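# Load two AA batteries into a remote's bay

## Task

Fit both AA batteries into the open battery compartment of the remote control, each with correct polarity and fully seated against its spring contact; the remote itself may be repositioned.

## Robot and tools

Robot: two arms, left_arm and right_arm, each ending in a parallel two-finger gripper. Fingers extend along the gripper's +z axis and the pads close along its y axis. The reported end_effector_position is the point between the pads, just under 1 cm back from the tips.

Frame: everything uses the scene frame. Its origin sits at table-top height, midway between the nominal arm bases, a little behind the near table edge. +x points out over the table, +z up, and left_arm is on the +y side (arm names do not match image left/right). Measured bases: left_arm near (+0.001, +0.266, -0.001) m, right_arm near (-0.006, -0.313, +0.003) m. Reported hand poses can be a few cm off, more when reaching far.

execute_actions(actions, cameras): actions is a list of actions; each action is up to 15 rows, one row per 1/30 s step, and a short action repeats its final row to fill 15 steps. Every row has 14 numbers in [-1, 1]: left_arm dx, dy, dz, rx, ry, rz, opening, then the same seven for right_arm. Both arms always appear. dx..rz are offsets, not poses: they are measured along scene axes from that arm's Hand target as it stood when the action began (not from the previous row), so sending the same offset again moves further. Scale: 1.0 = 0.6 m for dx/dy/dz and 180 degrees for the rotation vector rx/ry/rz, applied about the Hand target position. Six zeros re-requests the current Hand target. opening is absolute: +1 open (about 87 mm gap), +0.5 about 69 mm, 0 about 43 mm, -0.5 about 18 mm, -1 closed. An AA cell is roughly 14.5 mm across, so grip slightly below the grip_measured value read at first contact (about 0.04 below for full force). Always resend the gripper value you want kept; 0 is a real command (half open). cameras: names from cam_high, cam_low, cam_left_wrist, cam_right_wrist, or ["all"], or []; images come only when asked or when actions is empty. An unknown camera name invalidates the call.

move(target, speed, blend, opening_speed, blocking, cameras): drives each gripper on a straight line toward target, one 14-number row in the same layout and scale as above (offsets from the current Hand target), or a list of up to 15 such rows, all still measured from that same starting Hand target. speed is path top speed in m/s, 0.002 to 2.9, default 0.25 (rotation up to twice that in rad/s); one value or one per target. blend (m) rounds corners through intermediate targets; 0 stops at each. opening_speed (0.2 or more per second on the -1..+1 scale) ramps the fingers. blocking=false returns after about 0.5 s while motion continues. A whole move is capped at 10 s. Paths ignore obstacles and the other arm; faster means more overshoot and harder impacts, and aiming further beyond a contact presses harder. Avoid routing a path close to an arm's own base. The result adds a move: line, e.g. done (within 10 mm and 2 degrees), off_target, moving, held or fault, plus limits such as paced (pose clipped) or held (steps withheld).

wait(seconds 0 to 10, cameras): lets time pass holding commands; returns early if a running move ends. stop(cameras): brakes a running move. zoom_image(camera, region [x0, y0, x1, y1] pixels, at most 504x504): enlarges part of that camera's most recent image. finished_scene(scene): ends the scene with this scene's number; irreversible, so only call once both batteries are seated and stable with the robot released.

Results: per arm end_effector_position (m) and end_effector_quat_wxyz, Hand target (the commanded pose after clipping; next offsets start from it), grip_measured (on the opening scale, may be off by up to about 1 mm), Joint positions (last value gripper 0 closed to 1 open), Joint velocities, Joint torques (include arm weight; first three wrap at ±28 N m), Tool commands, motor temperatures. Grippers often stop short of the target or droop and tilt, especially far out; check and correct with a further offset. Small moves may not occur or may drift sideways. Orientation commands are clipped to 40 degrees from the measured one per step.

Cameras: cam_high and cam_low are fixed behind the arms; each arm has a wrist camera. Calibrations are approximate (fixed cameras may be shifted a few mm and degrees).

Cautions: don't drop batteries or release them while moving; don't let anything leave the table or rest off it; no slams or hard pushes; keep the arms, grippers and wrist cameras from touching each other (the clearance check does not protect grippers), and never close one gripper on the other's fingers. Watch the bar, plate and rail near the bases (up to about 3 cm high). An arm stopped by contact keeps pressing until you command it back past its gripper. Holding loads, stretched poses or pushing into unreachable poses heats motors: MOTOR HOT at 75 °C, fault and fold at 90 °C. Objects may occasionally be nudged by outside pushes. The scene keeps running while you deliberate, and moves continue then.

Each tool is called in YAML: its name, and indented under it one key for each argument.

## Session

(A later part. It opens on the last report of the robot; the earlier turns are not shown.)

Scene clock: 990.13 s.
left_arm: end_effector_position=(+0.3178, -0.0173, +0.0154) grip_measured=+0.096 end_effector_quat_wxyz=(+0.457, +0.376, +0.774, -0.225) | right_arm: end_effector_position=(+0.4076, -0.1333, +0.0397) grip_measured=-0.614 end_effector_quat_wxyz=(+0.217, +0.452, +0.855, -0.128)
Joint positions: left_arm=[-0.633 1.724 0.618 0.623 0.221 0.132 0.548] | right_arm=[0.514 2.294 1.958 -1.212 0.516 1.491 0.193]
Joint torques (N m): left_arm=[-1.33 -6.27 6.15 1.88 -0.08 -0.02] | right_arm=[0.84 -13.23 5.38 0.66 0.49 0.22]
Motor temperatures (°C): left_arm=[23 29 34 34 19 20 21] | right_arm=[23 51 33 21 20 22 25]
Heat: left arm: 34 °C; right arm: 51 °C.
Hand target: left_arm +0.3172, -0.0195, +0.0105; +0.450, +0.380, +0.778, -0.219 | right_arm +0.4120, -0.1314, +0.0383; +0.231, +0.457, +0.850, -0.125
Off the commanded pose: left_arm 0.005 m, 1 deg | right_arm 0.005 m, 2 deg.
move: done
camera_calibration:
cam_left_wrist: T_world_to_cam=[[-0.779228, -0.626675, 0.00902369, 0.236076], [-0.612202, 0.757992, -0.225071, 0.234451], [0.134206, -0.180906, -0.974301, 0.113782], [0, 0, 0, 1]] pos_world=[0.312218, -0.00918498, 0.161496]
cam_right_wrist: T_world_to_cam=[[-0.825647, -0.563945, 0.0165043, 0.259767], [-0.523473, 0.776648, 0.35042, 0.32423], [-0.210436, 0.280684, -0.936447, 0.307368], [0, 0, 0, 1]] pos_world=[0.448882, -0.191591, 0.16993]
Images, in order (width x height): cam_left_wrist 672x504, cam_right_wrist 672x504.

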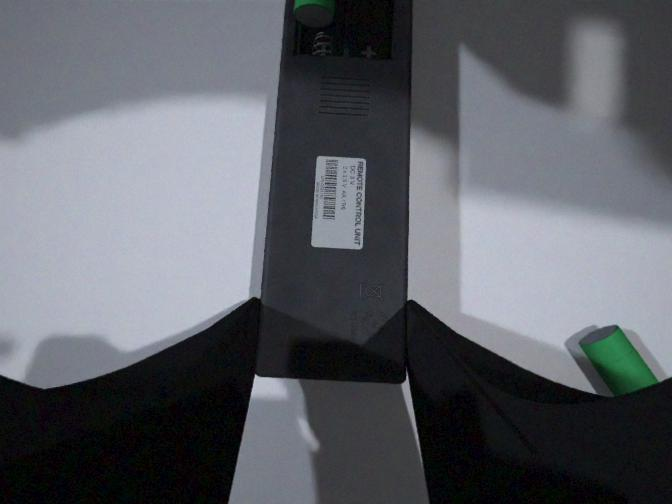

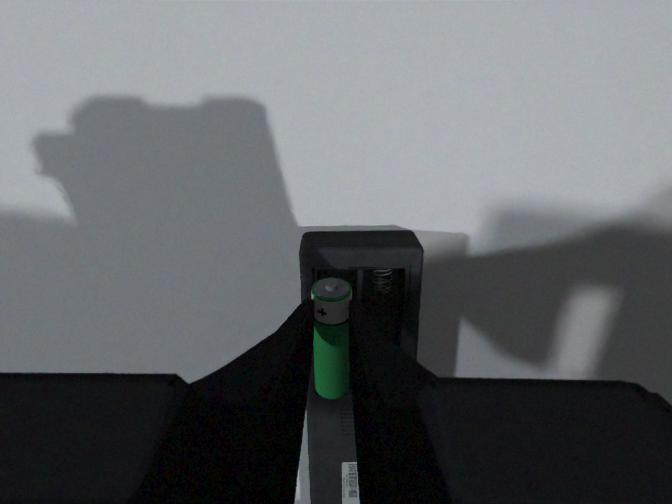

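move:
  target:
    - [0,0,0,0,0,0,-0.05,-0.0049,-0.0033,0.0,0,0,0,-0.72]
    - [0,0,0,0,0,0,-0.05,-0.0049,-0.0033,-0.012,0,0,0,-0.72]
  speed: [0.05,0.05]
  blend: 0.001
  cameras: ["cam_right_wrist", "cam_left_wrist"]

zoom_image:
  camera: "cam_left_wrist"
  region: [280, 0, 430, 90]

zoom_image:
  camera: "cam_right_wrist"
  region: [250, 200, 420, 420]

Scene clock: 1001.83 s.
left_arm: end_effector_position=(+0.3178, -0.0173, +0.0154) grip_measured=+0.096 end_effector_quat_wxyz=(+0.457, +0.376, +0.774, -0.225) | right_arm: end_effector_position=(+0.4024, -0.1363, +0.0284) grip_measured=-0.615 end_effector_quat_wxyz=(+0.213, +0.450, +0.857, -0.136)
Joint positions: left_arm=[-0.633 1.724 0.618 0.623 0.221 0.132 0.548] | right_arm=[0.514 2.294 1.912 -1.186 0.517 1.491 0.193]
Joint torques (N m): left_arm=[-1.33 -6.27 6.13 1.89 -0.08 -0.01] | right_arm=[0.79 -14.3 5.04 0.72 0.48 0.22]
Heat: left arm: 34 °C; right arm: 51 °C.
Hand target: left_arm +0.3172, -0.0195, +0.0105; +0.450, +0.380, +0.778, -0.219 | right_arm +0.4091, -0.1334, +0.0311; +0.231, +0.457, +0.850, -0.125
Off the commanded pose: left_arm 0.005 m, 1 deg | right_arm 0.008 m, 3 deg.
move: off_target (right_arm)
camera_calibration:
cam_left_wrist: T_world_to_cam=[[-0.779228, -0.626675, 0.00902369, 0.236076], [-0.612202, 0.757992, -0.225071, 0.234451], [0.134206, -0.180906, -0.974301, 0.113782], [0, 0, 0, 1]] pos_world=[0.312218, -0.00918498, 0.161496]
cam_right_wrist: T_world_to_cam=[[-0.825182, -0.563772, 0.0351468, 0.253219], [-0.518032, 0.780105, 0.350827, 0.326104], [-0.225204, 0.271289, -0.935781, 0.301248], [0, 0, 0, 1]] pos_world=[0.445726, -0.193363, 0.158596]
Images, in order (width x height): cam_left_wrist 672x504, cam_right_wrist 672x504.

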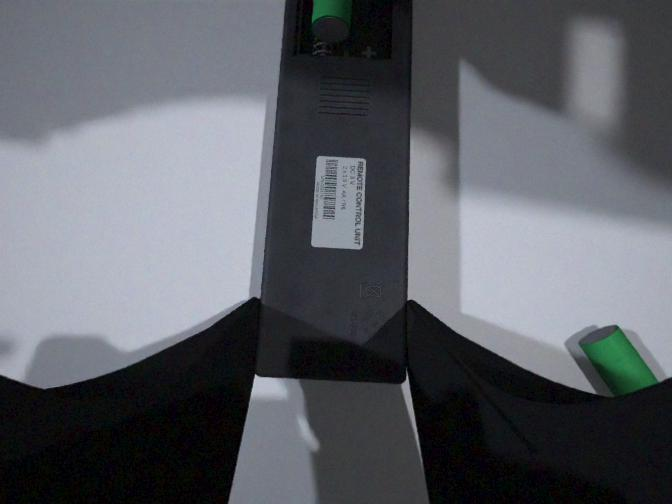

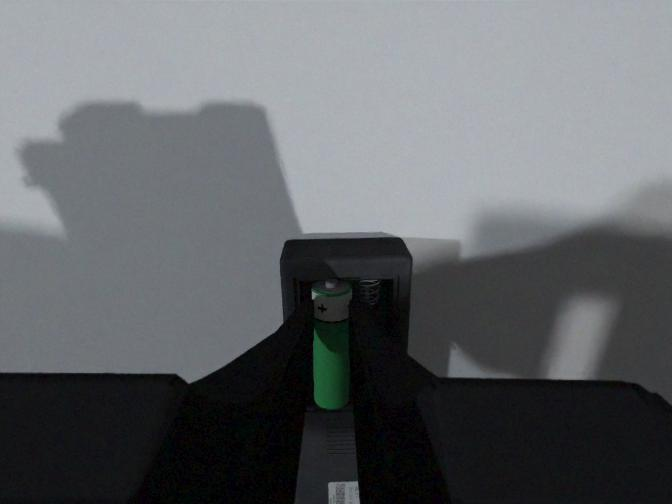

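Scaled by 3.360.

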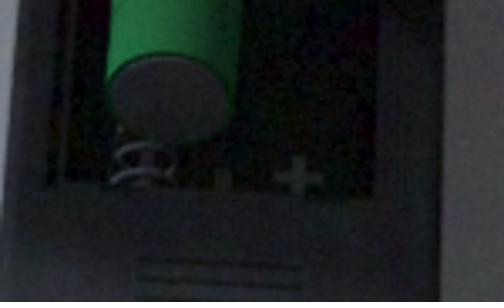

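Scaled by 2.291.

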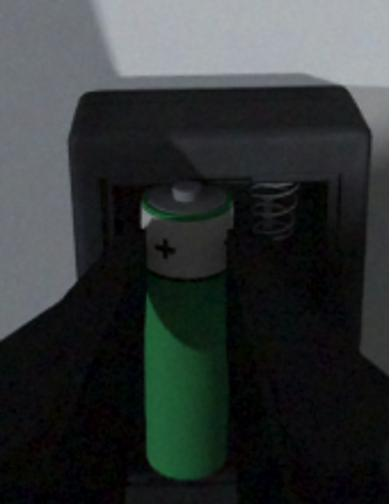

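move:
  target:
    - [0,0,0,0,0,0,-0.05,0.0023,0.0017,0.115,-0.0116,-0.0077,0,-0.72]
    - [0,0,0,0,0,0,-0.05,0.0023,0.0017,0.025,-0.0116,-0.0077,0,-0.72]
  speed: [0.12,0.08]
  blend: 0.005
  cameras: ["cam_right_wrist", "cam_left_wrist"]

zoom_image:
  camera: "cam_left_wrist"
  region: [280, 0, 430, 90]

zoom_image:
  camera: "cam_right_wrist"
  region: [250, 200, 420, 420]

Scene clock: 1057.40 s.
left_arm: end_effector_position=(+0.3178, -0.0173, +0.0154) grip_measured=+0.096 end_effector_quat_wxyz=(+0.457, +0.376, +0.774, -0.225) | right_arm: end_effector_position=(+0.4056, -0.1347, +0.0433) grip_measured=-0.615 end_effector_quat_wxyz=(+0.233, +0.449, +0.851, -0.142)
Joint positions: left_arm=[-0.633 1.724 0.618 0.623 0.221 0.132 0.548] | right_arm=[0.53 2.294 1.963 -1.234 0.56 1.51 0.193]
Joint torques (N m): left_arm=[-1.31 -6.27 6.15 1.89 -0.08 -0.01] | right_arm=[0.9 -14.16 5.27 0.61 0.51 0.21]
Motor temperatures (°C): left_arm=[23 29 34 34 19 20 21] | right_arm=[23 55 32 21 20 22 25]
Heat: left arm: 34 °C; right arm: 55 °C.
Hand target: left_arm +0.3172, -0.0195, +0.0105; +0.450, +0.380, +0.778, -0.219 | right_arm +0.4105, -0.1324, +0.0461; +0.249, +0.454, +0.845, -0.135
Off the commanded pose: left_arm 0.005 m, 1 deg | right_arm 0.006 m, 2 deg.
move: done
camera_calibration:
cam_left_wrist: T_world_to_cam=[[-0.779228, -0.626675, 0.00902369, 0.236076], [-0.612202, 0.757992, -0.225071, 0.234451], [0.134206, -0.180906, -0.974301, 0.113782], [0, 0, 0, 1]] pos_world=[0.312218, -0.00918498, 0.161496]
cam_right_wrist: T_world_to_cam=[[-0.826181, -0.562768, 0.0267642, 0.257149], [-0.528412, 0.790474, 0.309727, 0.328611], [-0.195461, 0.241748, -0.950449, 0.300032], [0, 0, 0, 1]] pos_world=[0.444738, -0.187575, 0.176503]
Images, in order (width x height): cam_left_wrist 672x504, cam_right_wrist 672x504.

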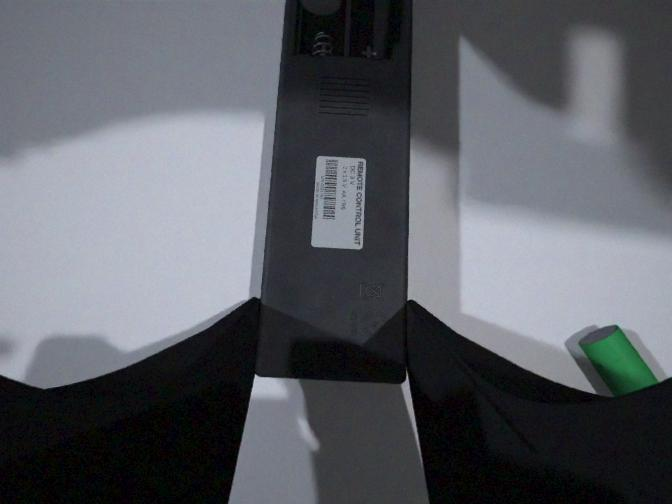

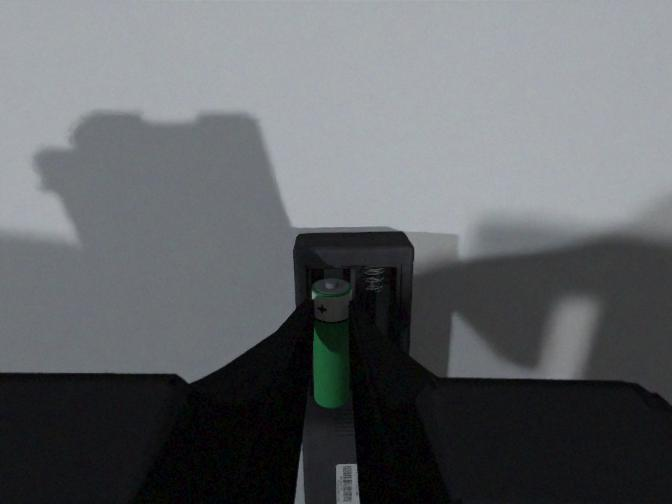

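Scaled by 3.360.

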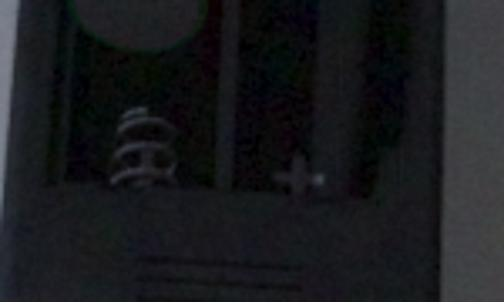

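Scaled by 2.291.

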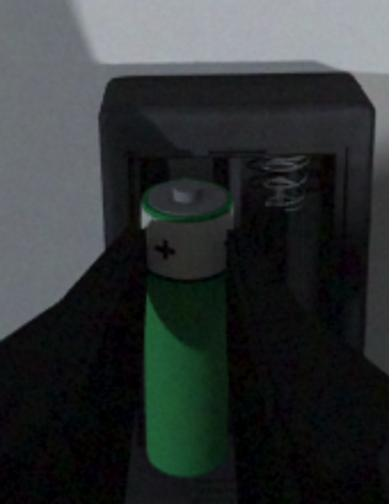

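move:
  target: [0,0,0,0,0,0,-0.05,0.0062,0.0042,-0.0267,0,0,0,-0.72]
  speed: 0.06
  cameras: ["cam_left_wrist"]

zoom_image:
  camera: "cam_left_wrist"
  region: [280, 0, 430, 90]

Scene clock: 1070.90 s.
left_arm: end_effector_position=(+0.3178, -0.0173, +0.0154) grip_measured=+0.096 end_effector_quat_wxyz=(+0.457, +0.376, +0.774, -0.225) | right_arm: end_effector_position=(+0.4110, -0.1314, +0.0392) grip_measured=-0.615 end_effector_quat_wxyz=(+0.240, +0.452, +0.849, -0.131)
Joint positions: left_arm=[-0.633 1.724 0.618 0.623 0.221 0.132 0.548] | right_arm=[0.53 2.294 1.946 -1.19 0.56 1.51 0.193]
Joint torques (N m): left_arm=[-1.32 -6.3 6.15 1.88 -0.07 -0.01] | right_arm=[0.9 -11.45 5.34 0.68 0.5 0.21]
Motor temperatures (°C): left_arm=[23 29 34 34 19 20 21] | right_arm=[23 55 32 21 20 22 25]
Heat: left arm: 34 °C; right arm: 55 °C.
Hand target: left_arm +0.3172, -0.0195, +0.0105; +0.450, +0.380, +0.778, -0.219 | right_arm +0.4142, -0.1299, +0.0301; +0.249, +0.454, +0.845, -0.135
Off the commanded pose: left_arm 0.005 m, 1 deg | right_arm 0.010 m, 1 deg.
move: done
camera_calibration:
cam_left_wrist: T_world_to_cam=[[-0.779228, -0.626675, 0.00902369, 0.236076], [-0.612202, 0.757992, -0.225071, 0.234451], [0.134206, -0.180906, -0.974301, 0.113782], [0, 0, 0, 1]] pos_world=[0.312218, -0.00918498, 0.161496]
Images, in order (width x height): cam_left_wrist 672x504.

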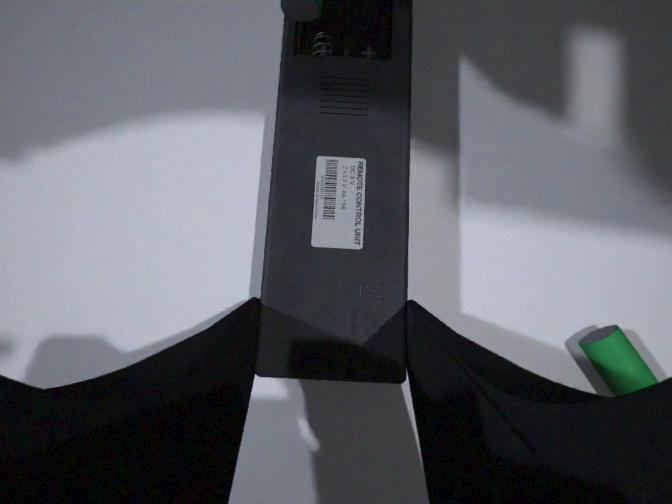

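Scaled by 3.360.

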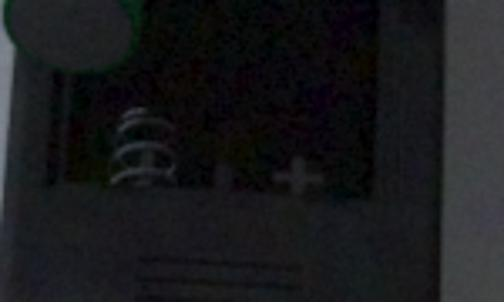

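move:
  target:
    - [0,0,0,0,0,0,-0.05,-0.0193,-0.013,0.012,0,0,0,-0.72]
    - [0,0,0,0,0,0,-0.05,-0.0097,-0.0065,0.006,0,0,0,-0.72]
  speed: [0.08,0.05]
  cameras: ["cam_left_wrist", "cam_right_wrist"]

zoom_image:
  camera: "cam_left_wrist"
  region: [280, 0, 430, 90]

Scene clock: 1113.43 s.
left_arm: end_effector_position=(+0.3178, -0.0176, +0.0154) grip_measured=+0.096 end_effector_quat_wxyz=(+0.457, +0.376, +0.774, -0.226) | right_arm: end_effector_position=(+0.4009, -0.1392, +0.0239) grip_measured=-0.616 end_effector_quat_wxyz=(+0.235, +0.447, +0.850, -0.149)
Joint positions: left_arm=[-0.633 1.725 0.619 0.623 0.222 0.131 0.548] | right_arm=[0.53 2.289 1.873 -1.16 0.57 1.511 0.192]
Joint torques (N m): left_arm=[-1.31 -6.35 6.09 1.88 -0.09 0.01] | right_arm=[0.84 -14.15 7.82 0.38 0.42 0.2]
Heat: left arm: 35 °C; right arm: 51 °C.
Hand target: left_arm +0.3172, -0.0195, +0.0105; +0.450, +0.380, +0.778, -0.219 | right_arm +0.4083, -0.1338, +0.0336; +0.249, +0.454, +0.845, -0.135
Off the commanded pose: left_arm 0.005 m, 1 deg | right_arm 0.013 m, 3 deg.
move: off_target (right_arm)
camera_calibration:
cam_left_wrist: T_world_to_cam=[[-0.779471, -0.626351, 0.0105184, 0.235931], [-0.612136, 0.757999, -0.225228, 0.234592], [0.133099, -0.181997, -0.974249, 0.114077], [0, 0, 0, 1]] pos_world=[0.31232, -0.00928317, 0.161494]
cam_right_wrist: T_world_to_cam=[[-0.82653, -0.561699, 0.0366408, 0.251299], [-0.526824, 0.794855, 0.301102, 0.335962], [-0.198253, 0.229567, -0.952888, 0.281197], [0, 0, 0, 1]] pos_world=[0.440448, -0.19044, 0.157583]
Images, in order (width x height): cam_left_wrist 672x504, cam_right_wrist 672x504.

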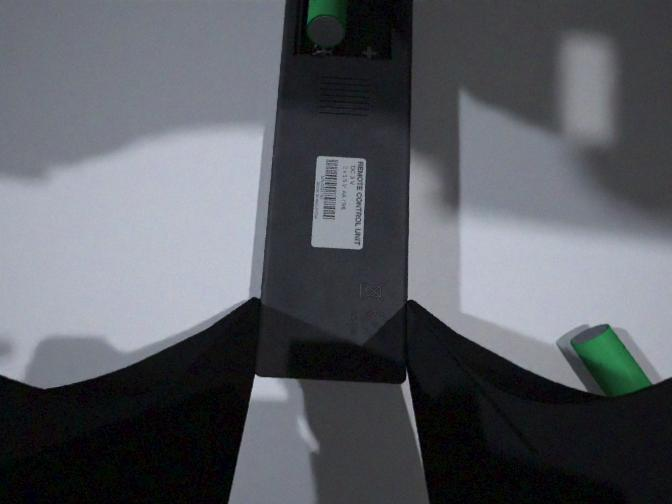

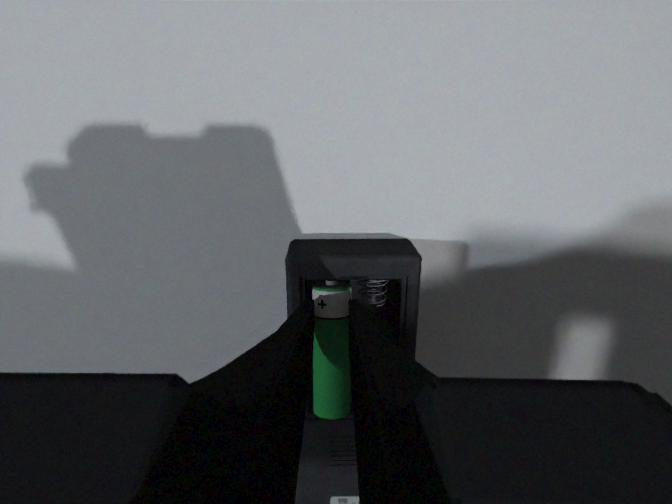

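Scaled by 3.360.

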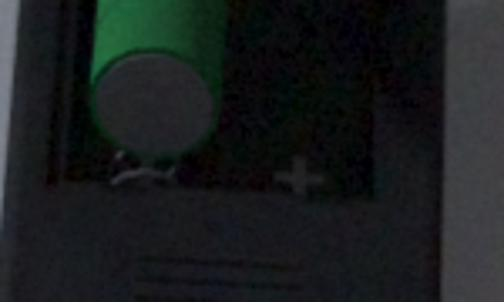

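move:
  target:
    - [0,0,0,0,0,0,-0.05,0.0,0.0,0.07,0,0,0,-0.72]
    - [0,0,0,0,0,0,-0.05,-0.0955,-0.057,0.06,0,0,0,-0.72]
    - [0,0,0,0,0,0,-0.05,-0.0955,-0.057,-0.035,0,0,0,-0.72]
  speed: [0.1,0.2,0.08]
  blend: [0.01,0.01,0]
  cameras: ["cam_right_wrist"]

Scene clock: 1183.77 s.
left_arm: end_effector_position=(+0.3178, -0.0176, +0.0154) grip_measured=+0.096 end_effector_quat_wxyz=(+0.457, +0.376, +0.774, -0.226) | right_arm: end_effector_position=(+0.3482, -0.1707, +0.0168) grip_measured=-0.616 end_effector_quat_wxyz=(+0.241, +0.452, +0.847, -0.138)
Joint positions: left_arm=[-0.633 1.725 0.619 0.623 0.222 0.131 0.548] | right_arm=[0.53 2.036 1.436 -0.952 0.57 1.516 0.192]
Joint torques (N m): left_arm=[-1.31 -6.32 6.11 1.88 -0.08 0] | right_arm=[0.95 -9.98 5.09 0.68 0.42 0.16]
Motor temperatures (°C): left_arm=[23 28 35 34 19 20 21] | right_arm=[23 55 35 21 20 22 25]
Heat: left arm: 35 °C; right arm: 55 °C.
Hand target: left_arm +0.3172, -0.0195, +0.0105; +0.450, +0.380, +0.778, -0.219 | right_arm +0.3510, -0.1680, +0.0125; +0.249, +0.454, +0.845, -0.135
Off the commanded pose: left_arm 0.005 m, 1 deg | right_arm 0.006 m, 1 deg.
move: done
camera_calibration:
cam_right_wrist: T_world_to_cam=[[-0.829309, -0.558712, 0.00940423, 0.192272], [-0.530688, 0.792759, 0.29984, 0.336311], [-0.174979, 0.243669, -0.953943, 0.265507], [0, 0, 0, 1]] pos_world=[0.384387, -0.223885, 0.150631]
Images, in order (width x height): cam_right_wrist 672x504.

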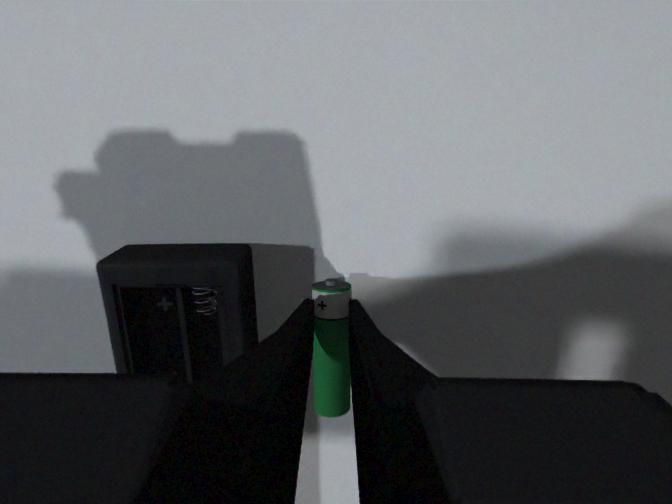

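move:
  target:
    - [0,0,0,0,0,0,-0.05,0.0,0.0,-0.018,0,0,0,-0.72]
    - [0,0,0,0,0,0,-0.05,0.0,0.0,-0.018,0,0,0,-0.45]
  speed: [0.04,0.05]
  opening_speed: 0.4
  cameras: ["cam_right_wrist"]

Scene clock: 1189.07 s.
left_arm: end_effector_position=(+0.3178, -0.0176, +0.0154) grip_measured=+0.096 end_effector_quat_wxyz=(+0.457, +0.376, +0.774, -0.226) | right_arm: end_effector_position=(+0.3489, -0.1708, +0.0077) grip_measured=-0.450 end_effector_quat_wxyz=(+0.244, +0.453, +0.847, -0.137)
Joint positions: left_arm=[-0.633 1.725 0.619 0.623 0.222 0.131 0.548] | right_arm=[0.53 2.047 1.413 -0.913 0.573 1.516 0.275]
Joint torques (N m): left_arm=[-1.32 -6.3 6.09 1.89 -0.09 0] | right_arm=[0.92 -9.54 5.11 0.69 0.4 0.16]
Heat: left arm: 35 °C; right arm: 54 °C.
Hand target: left_arm +0.3172, -0.0195, +0.0105; +0.450, +0.380, +0.778, -0.219 | right_arm +0.3511, -0.1680, +0.0019; +0.250, +0.454, +0.845, -0.135
Off the commanded pose: left_arm 0.005 m, 1 deg | right_arm 0.007 m, 1 deg.
move: done; target 2's new opening was sent with right_arm's hand 0.012 m and 1 deg from that target
camera_calibration:
cam_right_wrist: T_world_to_cam=[[-0.829439, -0.558574, 0.00503014, 0.192988], [-0.532196, 0.792941, 0.296668, 0.340118], [-0.1697, 0.243391, -0.954967, 0.255098], [0, 0, 0, 1]] pos_world=[0.384372, -0.223984, 0.141737]
Images, in order (width x height): cam_right_wrist 672x504.

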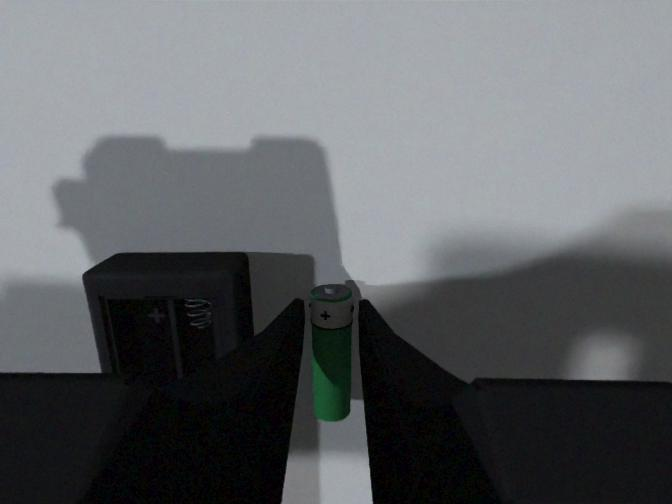

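move:
  target:
    - [0,0,0,0,0,0,-0.05,0.0,0.0,0.022,0.148,0.098,0,-0.45]
    - [0,0,0,0,0,0,-0.05,0.0,0.0,0.0135,0.148,0.098,0,-0.45]
  speed: [0.2,0.05]
  cameras: ["cam_right_wrist"]

zoom_image:
  camera: "cam_right_wrist"
  region: [250, 250, 420, 474]

Scene clock: 1199.97 s.
left_arm: end_effector_position=(+0.3178, -0.0176, +0.0154) grip_measured=+0.096 end_effector_quat_wxyz=(+0.457, +0.376, +0.774, -0.226) | right_arm: end_effector_position=(+0.3470, -0.1697, +0.0114) grip_measured=-0.450 end_effector_quat_wxyz=(+0.009, +0.475, +0.880, -0.009)
Joint positions: left_arm=[-0.633 1.725 0.619 0.623 0.222 0.131 0.548] | right_arm=[0.286 2.088 1.521 -0.997 0.031 1.286 0.275]
Joint torques (N m): left_arm=[-1.31 -6.32 6.11 1.89 -0.09 -0.01] | right_arm=[0.02 -10 7.12 0.43 0 -0.01]
Heat: left arm: 35 °C; right arm: 52 °C.
Hand target: left_arm +0.3172, -0.0195, +0.0105; +0.450, +0.380, +0.778, -0.219 | right_arm +0.3510, -0.1680, +0.0099; +0.007, +0.473, +0.881, -0.005
Off the commanded pose: left_arm 0.005 m, 1 deg | right_arm 0.005 m, 1 deg.
move: done
camera_calibration:
cam_right_wrist: T_world_to_cam=[[-0.834691, -0.550718, -0.00108293, 0.195284], [-0.367017, 0.554798, 0.746657, 0.234263], [-0.410597, 0.623625, -0.665208, 0.402877], [0, 0, 0, 1]] pos_world=[0.414401, -0.273666, 0.0932941]
Images, in order (width x height): cam_right_wrist 672x504.

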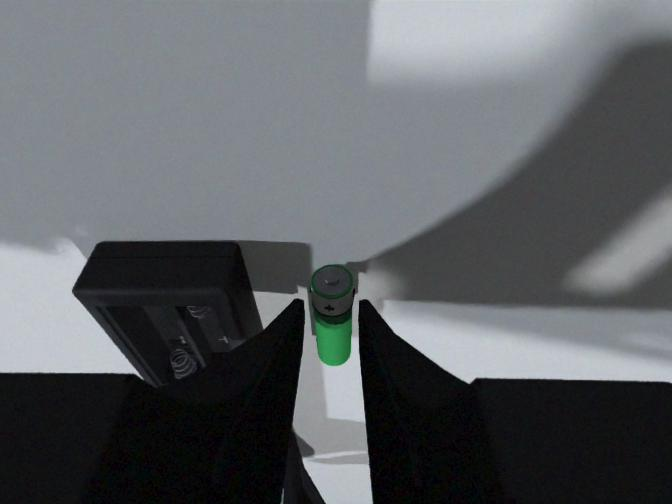

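Scaled by 2.250.

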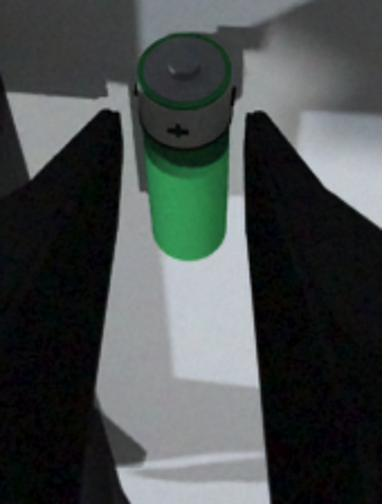

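move:
  target: [0,0,0,0,0,0,-0.05,0.0,0.0,0.0,0,0,0,-0.72]
  speed: 0.05
  opening_speed: 0.5
  cameras: ["cam_right_wrist"]

zoom_image:
  camera: "cam_right_wrist"
  region: [250, 250, 420, 474]

Scene clock: 1210.93 s.
left_arm: end_effector_position=(+0.3178, -0.0176, +0.0154) grip_measured=+0.096 end_effector_quat_wxyz=(+0.457, +0.376, +0.774, -0.226) | right_arm: end_effector_position=(+0.3469, -0.1695, +0.0114) grip_measured=-0.632 end_effector_quat_wxyz=(+0.009, +0.475, +0.880, -0.009)
Joint positions: left_arm=[-0.633 1.725 0.619 0.623 0.222 0.131 0.548] | right_arm=[0.286 2.088 1.521 -0.997 0.03 1.285 0.184]
Joint torques (N m): left_arm=[-1.32 -6.34 6.08 1.88 -0.08 0] | right_arm=[0.01 -9.98 7.1 0.42 0 0]
Motor temperatures (°C): left_arm=[23 28 35 34 19 20 21] | right_arm=[23 49 33 21 20 21 24]
Heat: left arm: 35 °C; right arm: 49 °C.
Hand target: left_arm +0.3172, -0.0195, +0.0105; +0.450, +0.380, +0.778, -0.219 | right_arm +0.3510, -0.1680, +0.0099; +0.007, +0.473, +0.881, -0.005
Off the commanded pose: left_arm 0.005 m, 1 deg | right_arm 0.005 m, 0 deg.
move: done
camera_calibration:
cam_right_wrist: T_world_to_cam=[[-0.834064, -0.551665, -0.00147305, 0.194913], [-0.367444, 0.553544, 0.747378, 0.233994], [-0.411487, 0.623903, -0.664397, 0.403055], [0, 0, 0, 1]] pos_world=[0.414401, -0.273467, 0.0931935]
Images, in order (width x height): cam_right_wrist 672x504.

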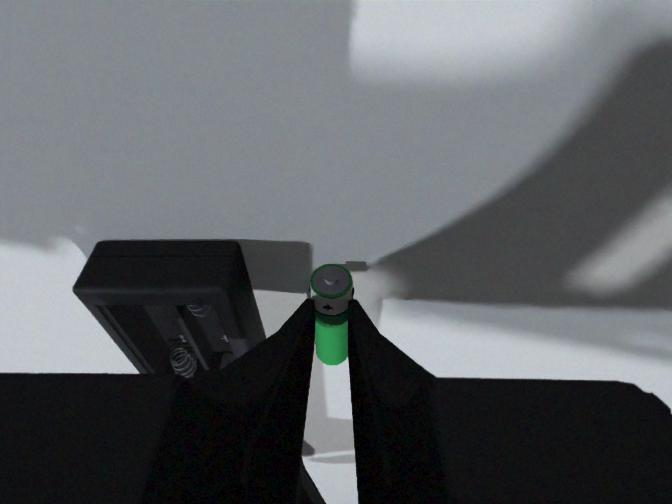

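Scaled by 2.250.

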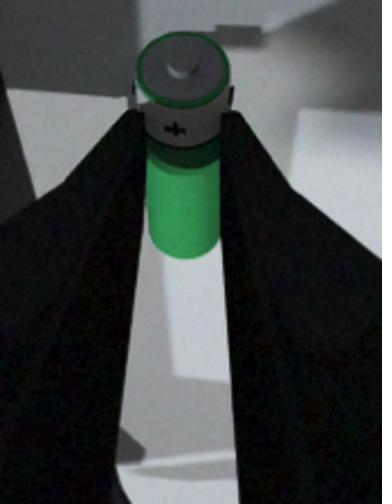

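move:
  target:
    - [0,0,0,0,0,0,-0.05,0.0,0.0,0.11,0,0,0,-0.72]
    - [0,0,0,0,0,0,-0.05,0.0928,0.0617,0.1,-0.0927,-0.0613,0,-0.72]
    - [0,0,0,0,0,0,-0.05,0.0928,0.0617,0.075,-0.0927,-0.0613,0,-0.72]
  speed: [0.12,0.15,0.08]
  blend: [0.01,0.005,0]
  cameras: ["cam_right_wrist", "cam_left_wrist"]

zoom_image:
  camera: "cam_left_wrist"
  region: [280, 0, 430, 90]

zoom_image:
  camera: "cam_right_wrist"
  region: [250, 200, 420, 420]

Scene clock: 1227.23 s.
left_arm: end_effector_position=(+0.3178, -0.0176, +0.0154) grip_measured=+0.096 end_effector_quat_wxyz=(+0.457, +0.376, +0.774, -0.226) | right_arm: end_effector_position=(+0.4038, -0.1309, +0.0621) grip_measured=-0.720 end_effector_quat_wxyz=(+0.153, +0.461, +0.870, -0.081)
Joint positions: left_arm=[-0.633 1.725 0.619 0.623 0.222 0.131 0.548] | right_arm=[0.458 2.26 2.011 -1.27 0.351 1.434 0.14]
Joint torques (N m): left_arm=[-1.32 -6.34 6.08 1.88 -0.08 -0.01] | right_arm=[0.69 -11.75 5.52 0.63 0.4 0.2]
Heat: left arm: 35 °C; right arm: 47 °C.
Hand target: left_arm +0.3172, -0.0195, +0.0105; +0.450, +0.380, +0.778, -0.219 | right_arm +0.4067, -0.1310, +0.0549; +0.160, +0.466, +0.866, -0.087
Off the commanded pose: left_arm 0.005 m, 1 deg | right_arm 0.008 m, 1 deg.
move: done
camera_calibration:
cam_left_wrist: T_world_to_cam=[[-0.779471, -0.626351, 0.0105184, 0.235931], [-0.612136, 0.757999, -0.225228, 0.234592], [0.133099, -0.181997, -0.974249, 0.114077], [0, 0, 0, 1]] pos_world=[0.31232, -0.00928317, 0.161494]
cam_right_wrist: T_world_to_cam=[[-0.824465, -0.565869, -0.0070556, 0.258333], [-0.494097, 0.713704, 0.496481, 0.283371], [-0.275908, 0.412818, -0.868019, 0.366376], [0, 0, 0, 1]] pos_world=[0.454085, -0.207307, 0.179155]
Images, in order (width x height): cam_left_wrist 672x504, cam_right_wrist 672x504.

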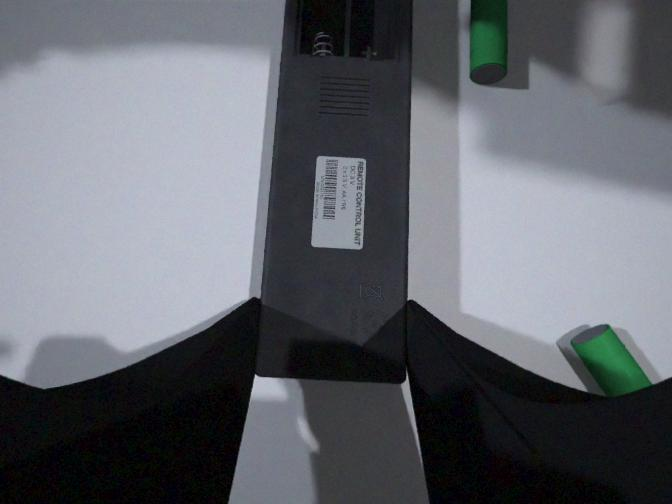

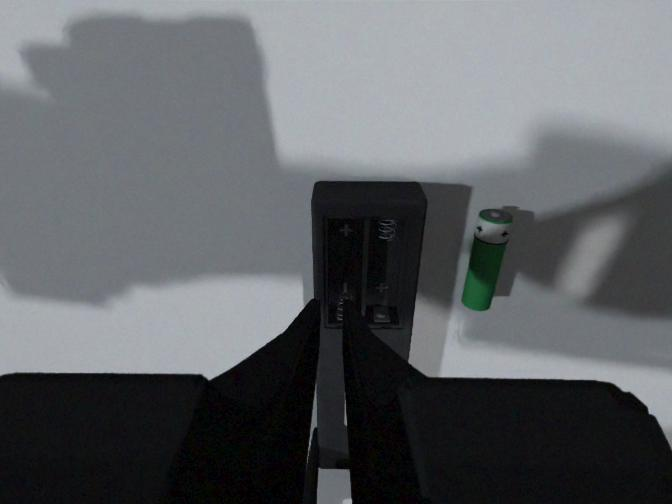

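Scaled by 3.360.

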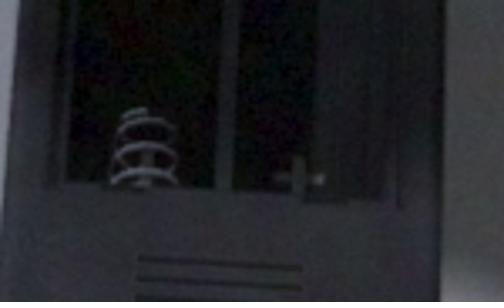

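Scaled by 2.291.

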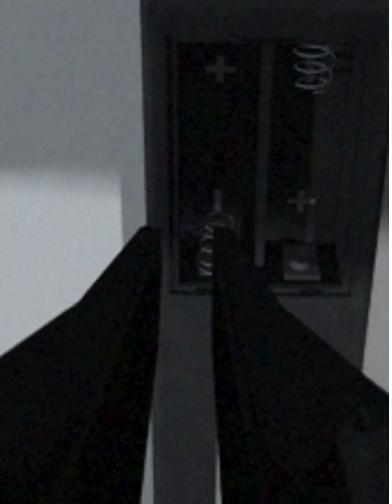

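move:
  target:
    - [0,0,0,0,0,0,-0.05,-0.0928,-0.0617,0.0,0.0927,0.0613,0,-0.2]
    - [0,0,0,0,0,0,-0.05,-0.0928,-0.0617,-0.045,0.0927,0.0613,0,-0.2]
  speed: [0.15,0.08]
  blend: 0.005
  cameras: ["cam_right_wrist"]

Scene clock: 1240.90 s.
left_arm: end_effector_position=(+0.3178, -0.0176, +0.0154) grip_measured=+0.096 end_effector_quat_wxyz=(+0.457, +0.376, +0.774, -0.226) | right_arm: end_effector_position=(+0.3459, -0.1700, +0.0183) grip_measured=-0.200 end_effector_quat_wxyz=(-0.005, +0.475, +0.880, -0.024)
Joint positions: left_arm=[-0.633 1.725 0.619 0.623 0.222 0.131 0.548] | right_arm=[0.286 2.114 1.588 -1.078 0.031 1.286 0.4]
Joint torques (N m): left_arm=[-1.31 -6.34 6.06 1.89 -0.08 0.01] | right_arm=[0.02 -14.68 5.04 0.52 -0.01 0]
Heat: left arm: 35 °C; right arm: 49 °C.
Hand target: left_arm +0.3172, -0.0195, +0.0105; +0.450, +0.380, +0.778, -0.219 | right_arm +0.3510, -0.1680, +0.0278; +0.007, +0.474, +0.881, -0.005
Off the commanded pose: left_arm 0.005 m, 1 deg | right_arm 0.011 m, 3 deg.
move: off_target (right_arm)
camera_calibration:
cam_right_wrist: T_world_to_cam=[[-0.833666, -0.550946, 0.0382205, 0.19299], [-0.338238, 0.564064, 0.753277, 0.220362], [-0.436574, 0.615054, -0.656591, 0.414536], [0, 0, 0, 1]] pos_world=[0.4164, -0.272933, 0.0988113]
Images, in order (width x height): cam_right_wrist 672x504.

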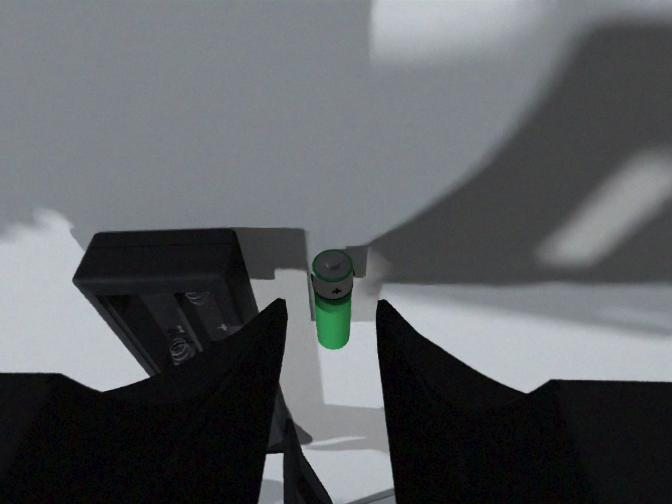

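move:
  target: [0,0,0,0,0,0,-0.05,0.0,0.0,-0.02,0,0,0,-0.3]
  speed: 0.05

Scene clock: 1246.37 s.
left_arm: end_effector_position=(+0.3178, -0.0176, +0.0154) grip_measured=+0.096 end_effector_quat_wxyz=(+0.457, +0.376, +0.774, -0.226) | right_arm: end_effector_position=(+0.3468, -0.1696, +0.0110) grip_measured=-0.300 end_effector_quat_wxyz=(-0.001, +0.475, +0.880, -0.019)
Joint positions: left_arm=[-0.633 1.725 0.619 0.623 0.222 0.131 0.548] | right_arm=[0.286 2.114 1.559 -1.036 0.031 1.286 0.35]
Joint torques (N m): left_arm=[-1.32 -6.34 6.09 1.89 -0.08 0] | right_arm=[-0.01 -13.33 5.05 0.54 -0.01 0]
Heat: left arm: 35 °C; right arm: 51 °C.
Hand target: left_arm +0.3172, -0.0195, +0.0105; +0.450, +0.380, +0.778, -0.219 | right_arm +0.3510, -0.1680, +0.0158; +0.007, +0.473, +0.881, -0.005
Off the commanded pose: left_arm 0.005 m, 1 deg | right_arm 0.007 m, 2 deg.
move: done

Lower a bit more to ~.008.

move:
  target: [0,0,0,0,0,0,-0.05,0.0,0.0,-0.006,0,0,0,-0.4]
  speed: 0.03
  cameras: ["cam_right_wrist"]

zoom_image:
  camera: "cam_right_wrist"
  region: [250, 250, 420, 474]

Scene clock: 1252.20 s.
left_arm: end_effector_position=(+0.3178, -0.0176, +0.0154) grip_measured=+0.096 end_effector_quat_wxyz=(+0.457, +0.376, +0.774, -0.226) | right_arm: end_effector_position=(+0.3472, -0.1695, +0.0090) grip_measured=-0.400 end_effector_quat_wxyz=(+0.001, +0.475, +0.880, -0.018)
Joint positions: left_arm=[-0.633 1.725 0.619 0.623 0.222 0.131 0.548] | right_arm=[0.286 2.114 1.55 -1.024 0.031 1.286 0.3]
Joint torques (N m): left_arm=[-1.31 -6.32 6.09 1.88 -0.09 -0.01] | right_arm=[-0.02 -12.94 5.08 0.56 -0.01 0.01]
Heat: left arm: 35 °C; right arm: 52 °C.
Hand target: left_arm +0.3172, -0.0195, +0.0105; +0.450, +0.380, +0.778, -0.219 | right_arm +0.3510, -0.1680, +0.0122; +0.007, +0.473, +0.881, -0.005
Off the commanded pose: left_arm 0.005 m, 1 deg | right_arm 0.005 m, 2 deg.
move: done
camera_calibration:
cam_right_wrist: T_world_to_cam=[[-0.833985, -0.551361, 0.0216813, 0.194931], [-0.35067, 0.55994, 0.750665, 0.231222], [-0.426028, 0.61844, -0.660327, 0.405622], [0, 0, 0, 1]] pos_world=[0.416458, -0.272846, 0.0900466]
Images, in order (width x height): cam_right_wrist 672x504.

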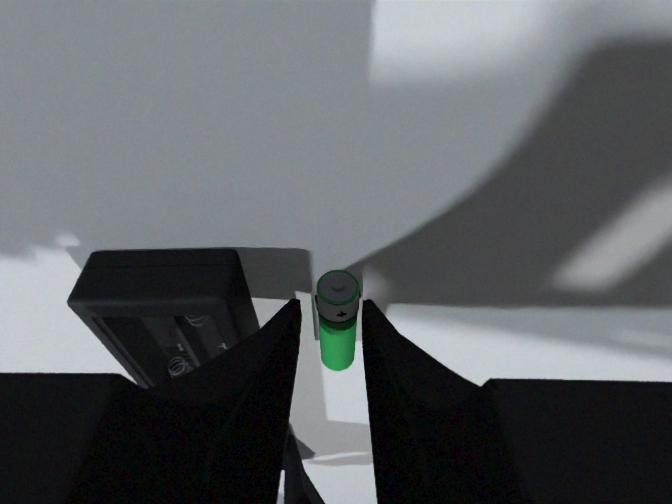

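Scaled by 2.250.

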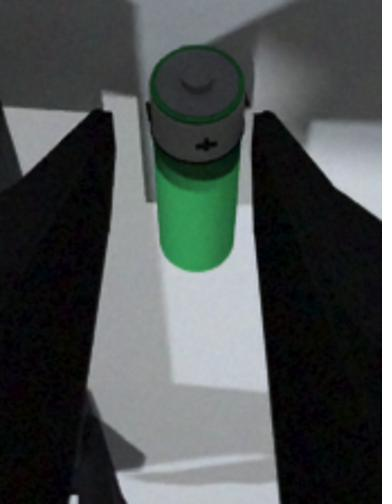

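move:
  target: [0,0,0,0,0,0,-0.05,0.0,0.0,-0.002,0,0,0,-0.72]
  speed: 0.05
  opening_speed: 0.5
  cameras: ["cam_right_wrist"]

zoom_image:
  camera: "cam_right_wrist"
  region: [250, 250, 420, 474]

Scene clock: 1260.13 s.
left_arm: end_effector_position=(+0.3178, -0.0176, +0.0154) grip_measured=+0.096 end_effector_quat_wxyz=(+0.457, +0.376, +0.774, -0.226) | right_arm: end_effector_position=(+0.3477, -0.1693, +0.0089) grip_measured=-0.603 end_effector_quat_wxyz=(+0.001, +0.475, +0.880, -0.017)
Joint positions: left_arm=[-0.633 1.725 0.619 0.623 0.222 0.131 0.548] | right_arm=[0.286 2.114 1.55 -1.021 0.031 1.286 0.198]
Joint torques (N m): left_arm=[-1.32 -6.34 6.06 1.89 -0.08 0] | right_arm=[-0.02 -12.75 4.83 0.59 -0.01 -0.01]
Heat: left arm: 35 °C; right arm: 52 °C.
Hand target: left_arm +0.3172, -0.0195, +0.0105; +0.450, +0.380, +0.778, -0.219 | right_arm +0.3510, -0.1680, +0.0110; +0.007, +0.474, +0.881, -0.005
Off the commanded pose: left_arm 0.005 m, 1 deg | right_arm 0.004 m, 1 deg.
move: done
camera_calibration:
cam_right_wrist: T_world_to_cam=[[-0.834049, -0.55135, 0.019384, 0.19555], [-0.352196, 0.559167, 0.750526, 0.231741], [-0.424642, 0.619148, -0.660556, 0.405369], [0, 0, 0, 1]] pos_world=[0.416853, -0.272749, 0.090051]
Images, in order (width x height): cam_right_wrist 672x504.

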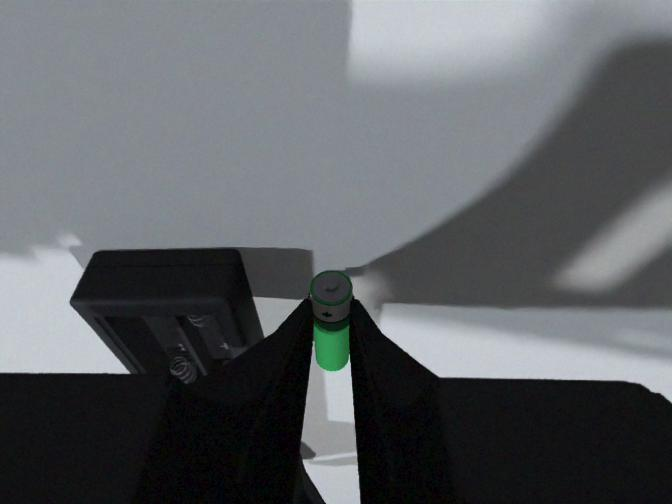

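Scaled by 2.250.

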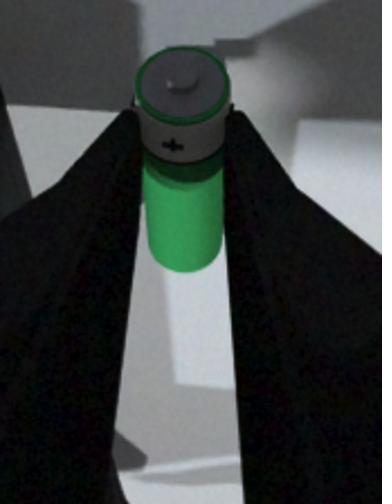

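move:
  target:
    - [0,0,0,0,0,0,-0.05,0.0,0.0,0.11,0,0,0,-0.72]
    - [0,0,0,0,0,0,-0.05,0.0845,0.056,0.085,-0.0927,-0.0613,0,-0.72]
    - [0,0,0,0,0,0,-0.05,0.0928,0.0617,0.085,-0.0884,-0.0677,0,-0.72]
  speed: [0.08,0.15,0.05]
  blend: [0.01,0.001,0]
  cameras: ["cam_right_wrist", "cam_left_wrist"]

zoom_image:
  camera: "cam_left_wrist"
  region: [280, 0, 430, 90]

zoom_image:
  camera: "cam_right_wrist"
  region: [250, 200, 420, 420]

Scene clock: 1274.27 s.
left_arm: end_effector_position=(+0.3178, -0.0176, +0.0154) grip_measured=+0.096 end_effector_quat_wxyz=(+0.457, +0.376, +0.774, -0.226) | right_arm: end_effector_position=(+0.4002, -0.1329, +0.0612) grip_measured=-0.603 end_effector_quat_wxyz=(+0.155, +0.461, +0.871, -0.076)
Joint positions: left_arm=[-0.633 1.725 0.619 0.623 0.222 0.131 0.548] | right_arm=[0.456 2.226 1.952 -1.232 0.348 1.429 0.198]
Joint torques (N m): left_arm=[-1.32 -6.32 6.09 1.89 -0.09 -0.01] | right_arm=[0.65 -11.4 8.5 0.46 0.4 0.22]
Heat: left arm: 35 °C; right arm: 53 °C.
Hand target: left_arm +0.3172, -0.0195, +0.0105; +0.450, +0.380, +0.778, -0.219 | right_arm +0.4067, -0.1310, +0.0621; +0.166, +0.466, +0.866, -0.076
Off the commanded pose: left_arm 0.005 m, 1 deg | right_arm 0.007 m, 1 deg.
move: done
camera_calibration:
cam_left_wrist: T_world_to_cam=[[-0.779471, -0.626351, 0.0105184, 0.235931], [-0.612136, 0.757999, -0.225228, 0.234592], [0.133099, -0.181997, -0.974249, 0.114077], [0, 0, 0, 1]] pos_world=[0.31232, -0.00928317, 0.161494]
cam_right_wrist: T_world_to_cam=[[-0.822311, -0.568749, -0.0181315, 0.253701], [-0.500735, 0.708103, 0.497849, 0.285375], [-0.270312, 0.418466, -0.867074, 0.363806], [0, 0, 0, 1]] pos_world=[0.449859, -0.210023, 0.177973]
Images, in order (width x height): cam_left_wrist 672x504, cam_right_wrist 672x504.

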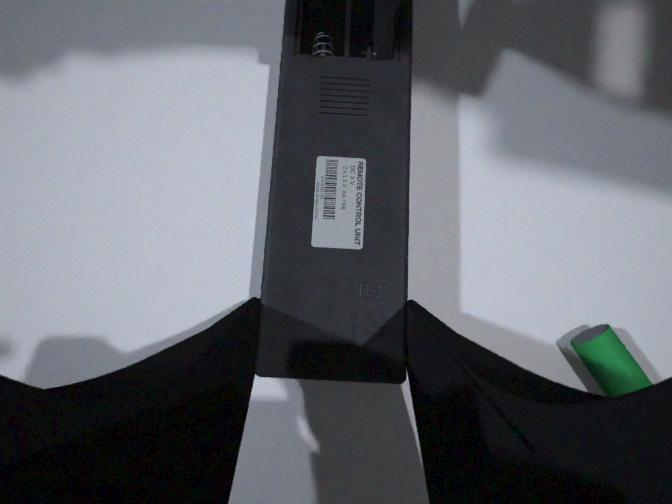

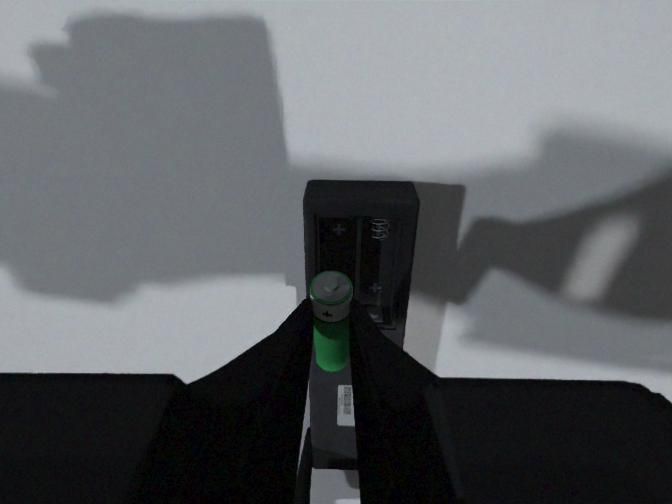

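Scaled by 3.360.

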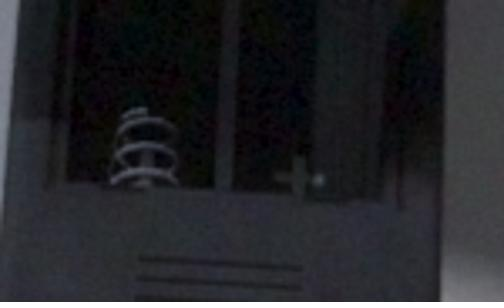

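Scaled by 2.291.

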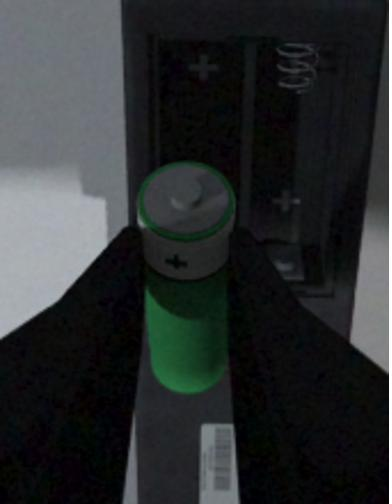

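move:
  target: [0,0,0,0,0,0,-0.05,0.0,0.0,-0.024,0.0,0.0,0,-0.72]
  speed: 0.06
  cameras: ["cam_right_wrist", "cam_left_wrist"]

zoom_image:
  camera: "cam_left_wrist"
  region: [280, 0, 430, 90]

zoom_image:
  camera: "cam_right_wrist"
  region: [250, 200, 420, 420]

Scene clock: 1289.20 s.
left_arm: end_effector_position=(+0.3178, -0.0176, +0.0154) grip_measured=+0.096 end_effector_quat_wxyz=(+0.457, +0.376, +0.774, -0.226) | right_arm: end_effector_position=(+0.4026, -0.1318, +0.0550) grip_measured=-0.603 end_effector_quat_wxyz=(+0.157, +0.461, +0.870, -0.073)
Joint positions: left_arm=[-0.633 1.725 0.619 0.623 0.222 0.131 0.548] | right_arm=[0.456 2.233 1.937 -1.205 0.348 1.429 0.198]
Joint torques (N m): left_arm=[-1.32 -6.34 6.09 1.88 -0.09 -0.01] | right_arm=[0.69 -11.58 5.52 0.73 0.4 0.21]
Heat: left arm: 35 °C; right arm: 52 °C.
Hand target: left_arm +0.3172, -0.0195, +0.0105; +0.450, +0.380, +0.778, -0.219 | right_arm +0.4068, -0.1310, +0.0478; +0.166, +0.466, +0.866, -0.076
Off the commanded pose: left_arm 0.005 m, 1 deg | right_arm 0.008 m, 1 deg.
move: done
camera_calibration:
cam_left_wrist: T_world_to_cam=[[-0.779471, -0.626351, 0.0105184, 0.235931], [-0.612136, 0.757999, -0.225228, 0.234592], [0.133099, -0.181997, -0.974249, 0.114077], [0, 0, 0, 1]] pos_world=[0.31232, -0.00928317, 0.161494]
cam_right_wrist: T_world_to_cam=[[-0.822469, -0.568292, -0.0242662, 0.256567], [-0.503344, 0.707275, 0.496393, 0.289842], [-0.264934, 0.420482, -0.867758, 0.35682], [0, 0, 0, 1]] pos_world=[0.451443, -0.20923, 0.171984]
Images, in order (width x height): cam_left_wrist 672x504, cam_right_wrist 672x504.

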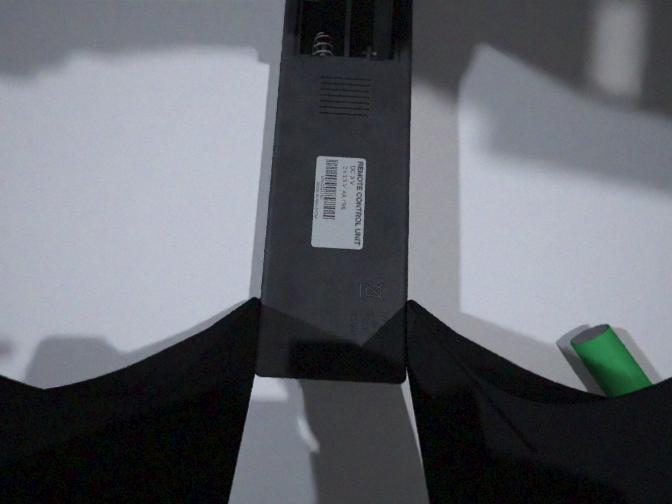

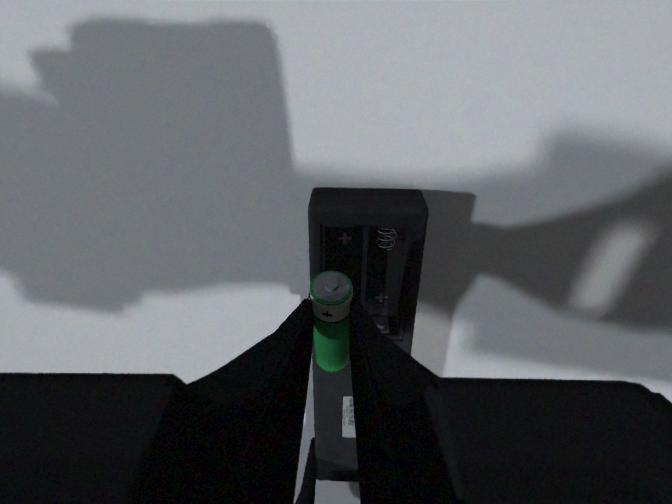

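Scaled by 3.360.

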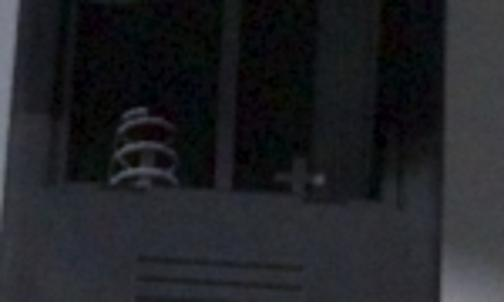

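Scaled by 2.291.

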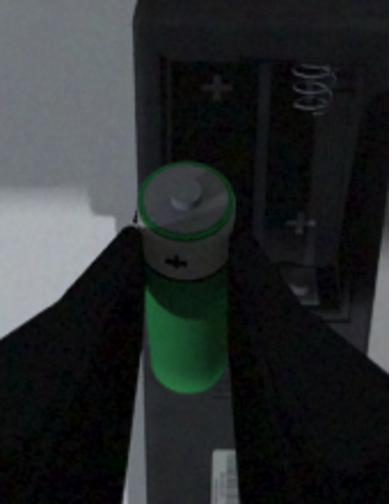

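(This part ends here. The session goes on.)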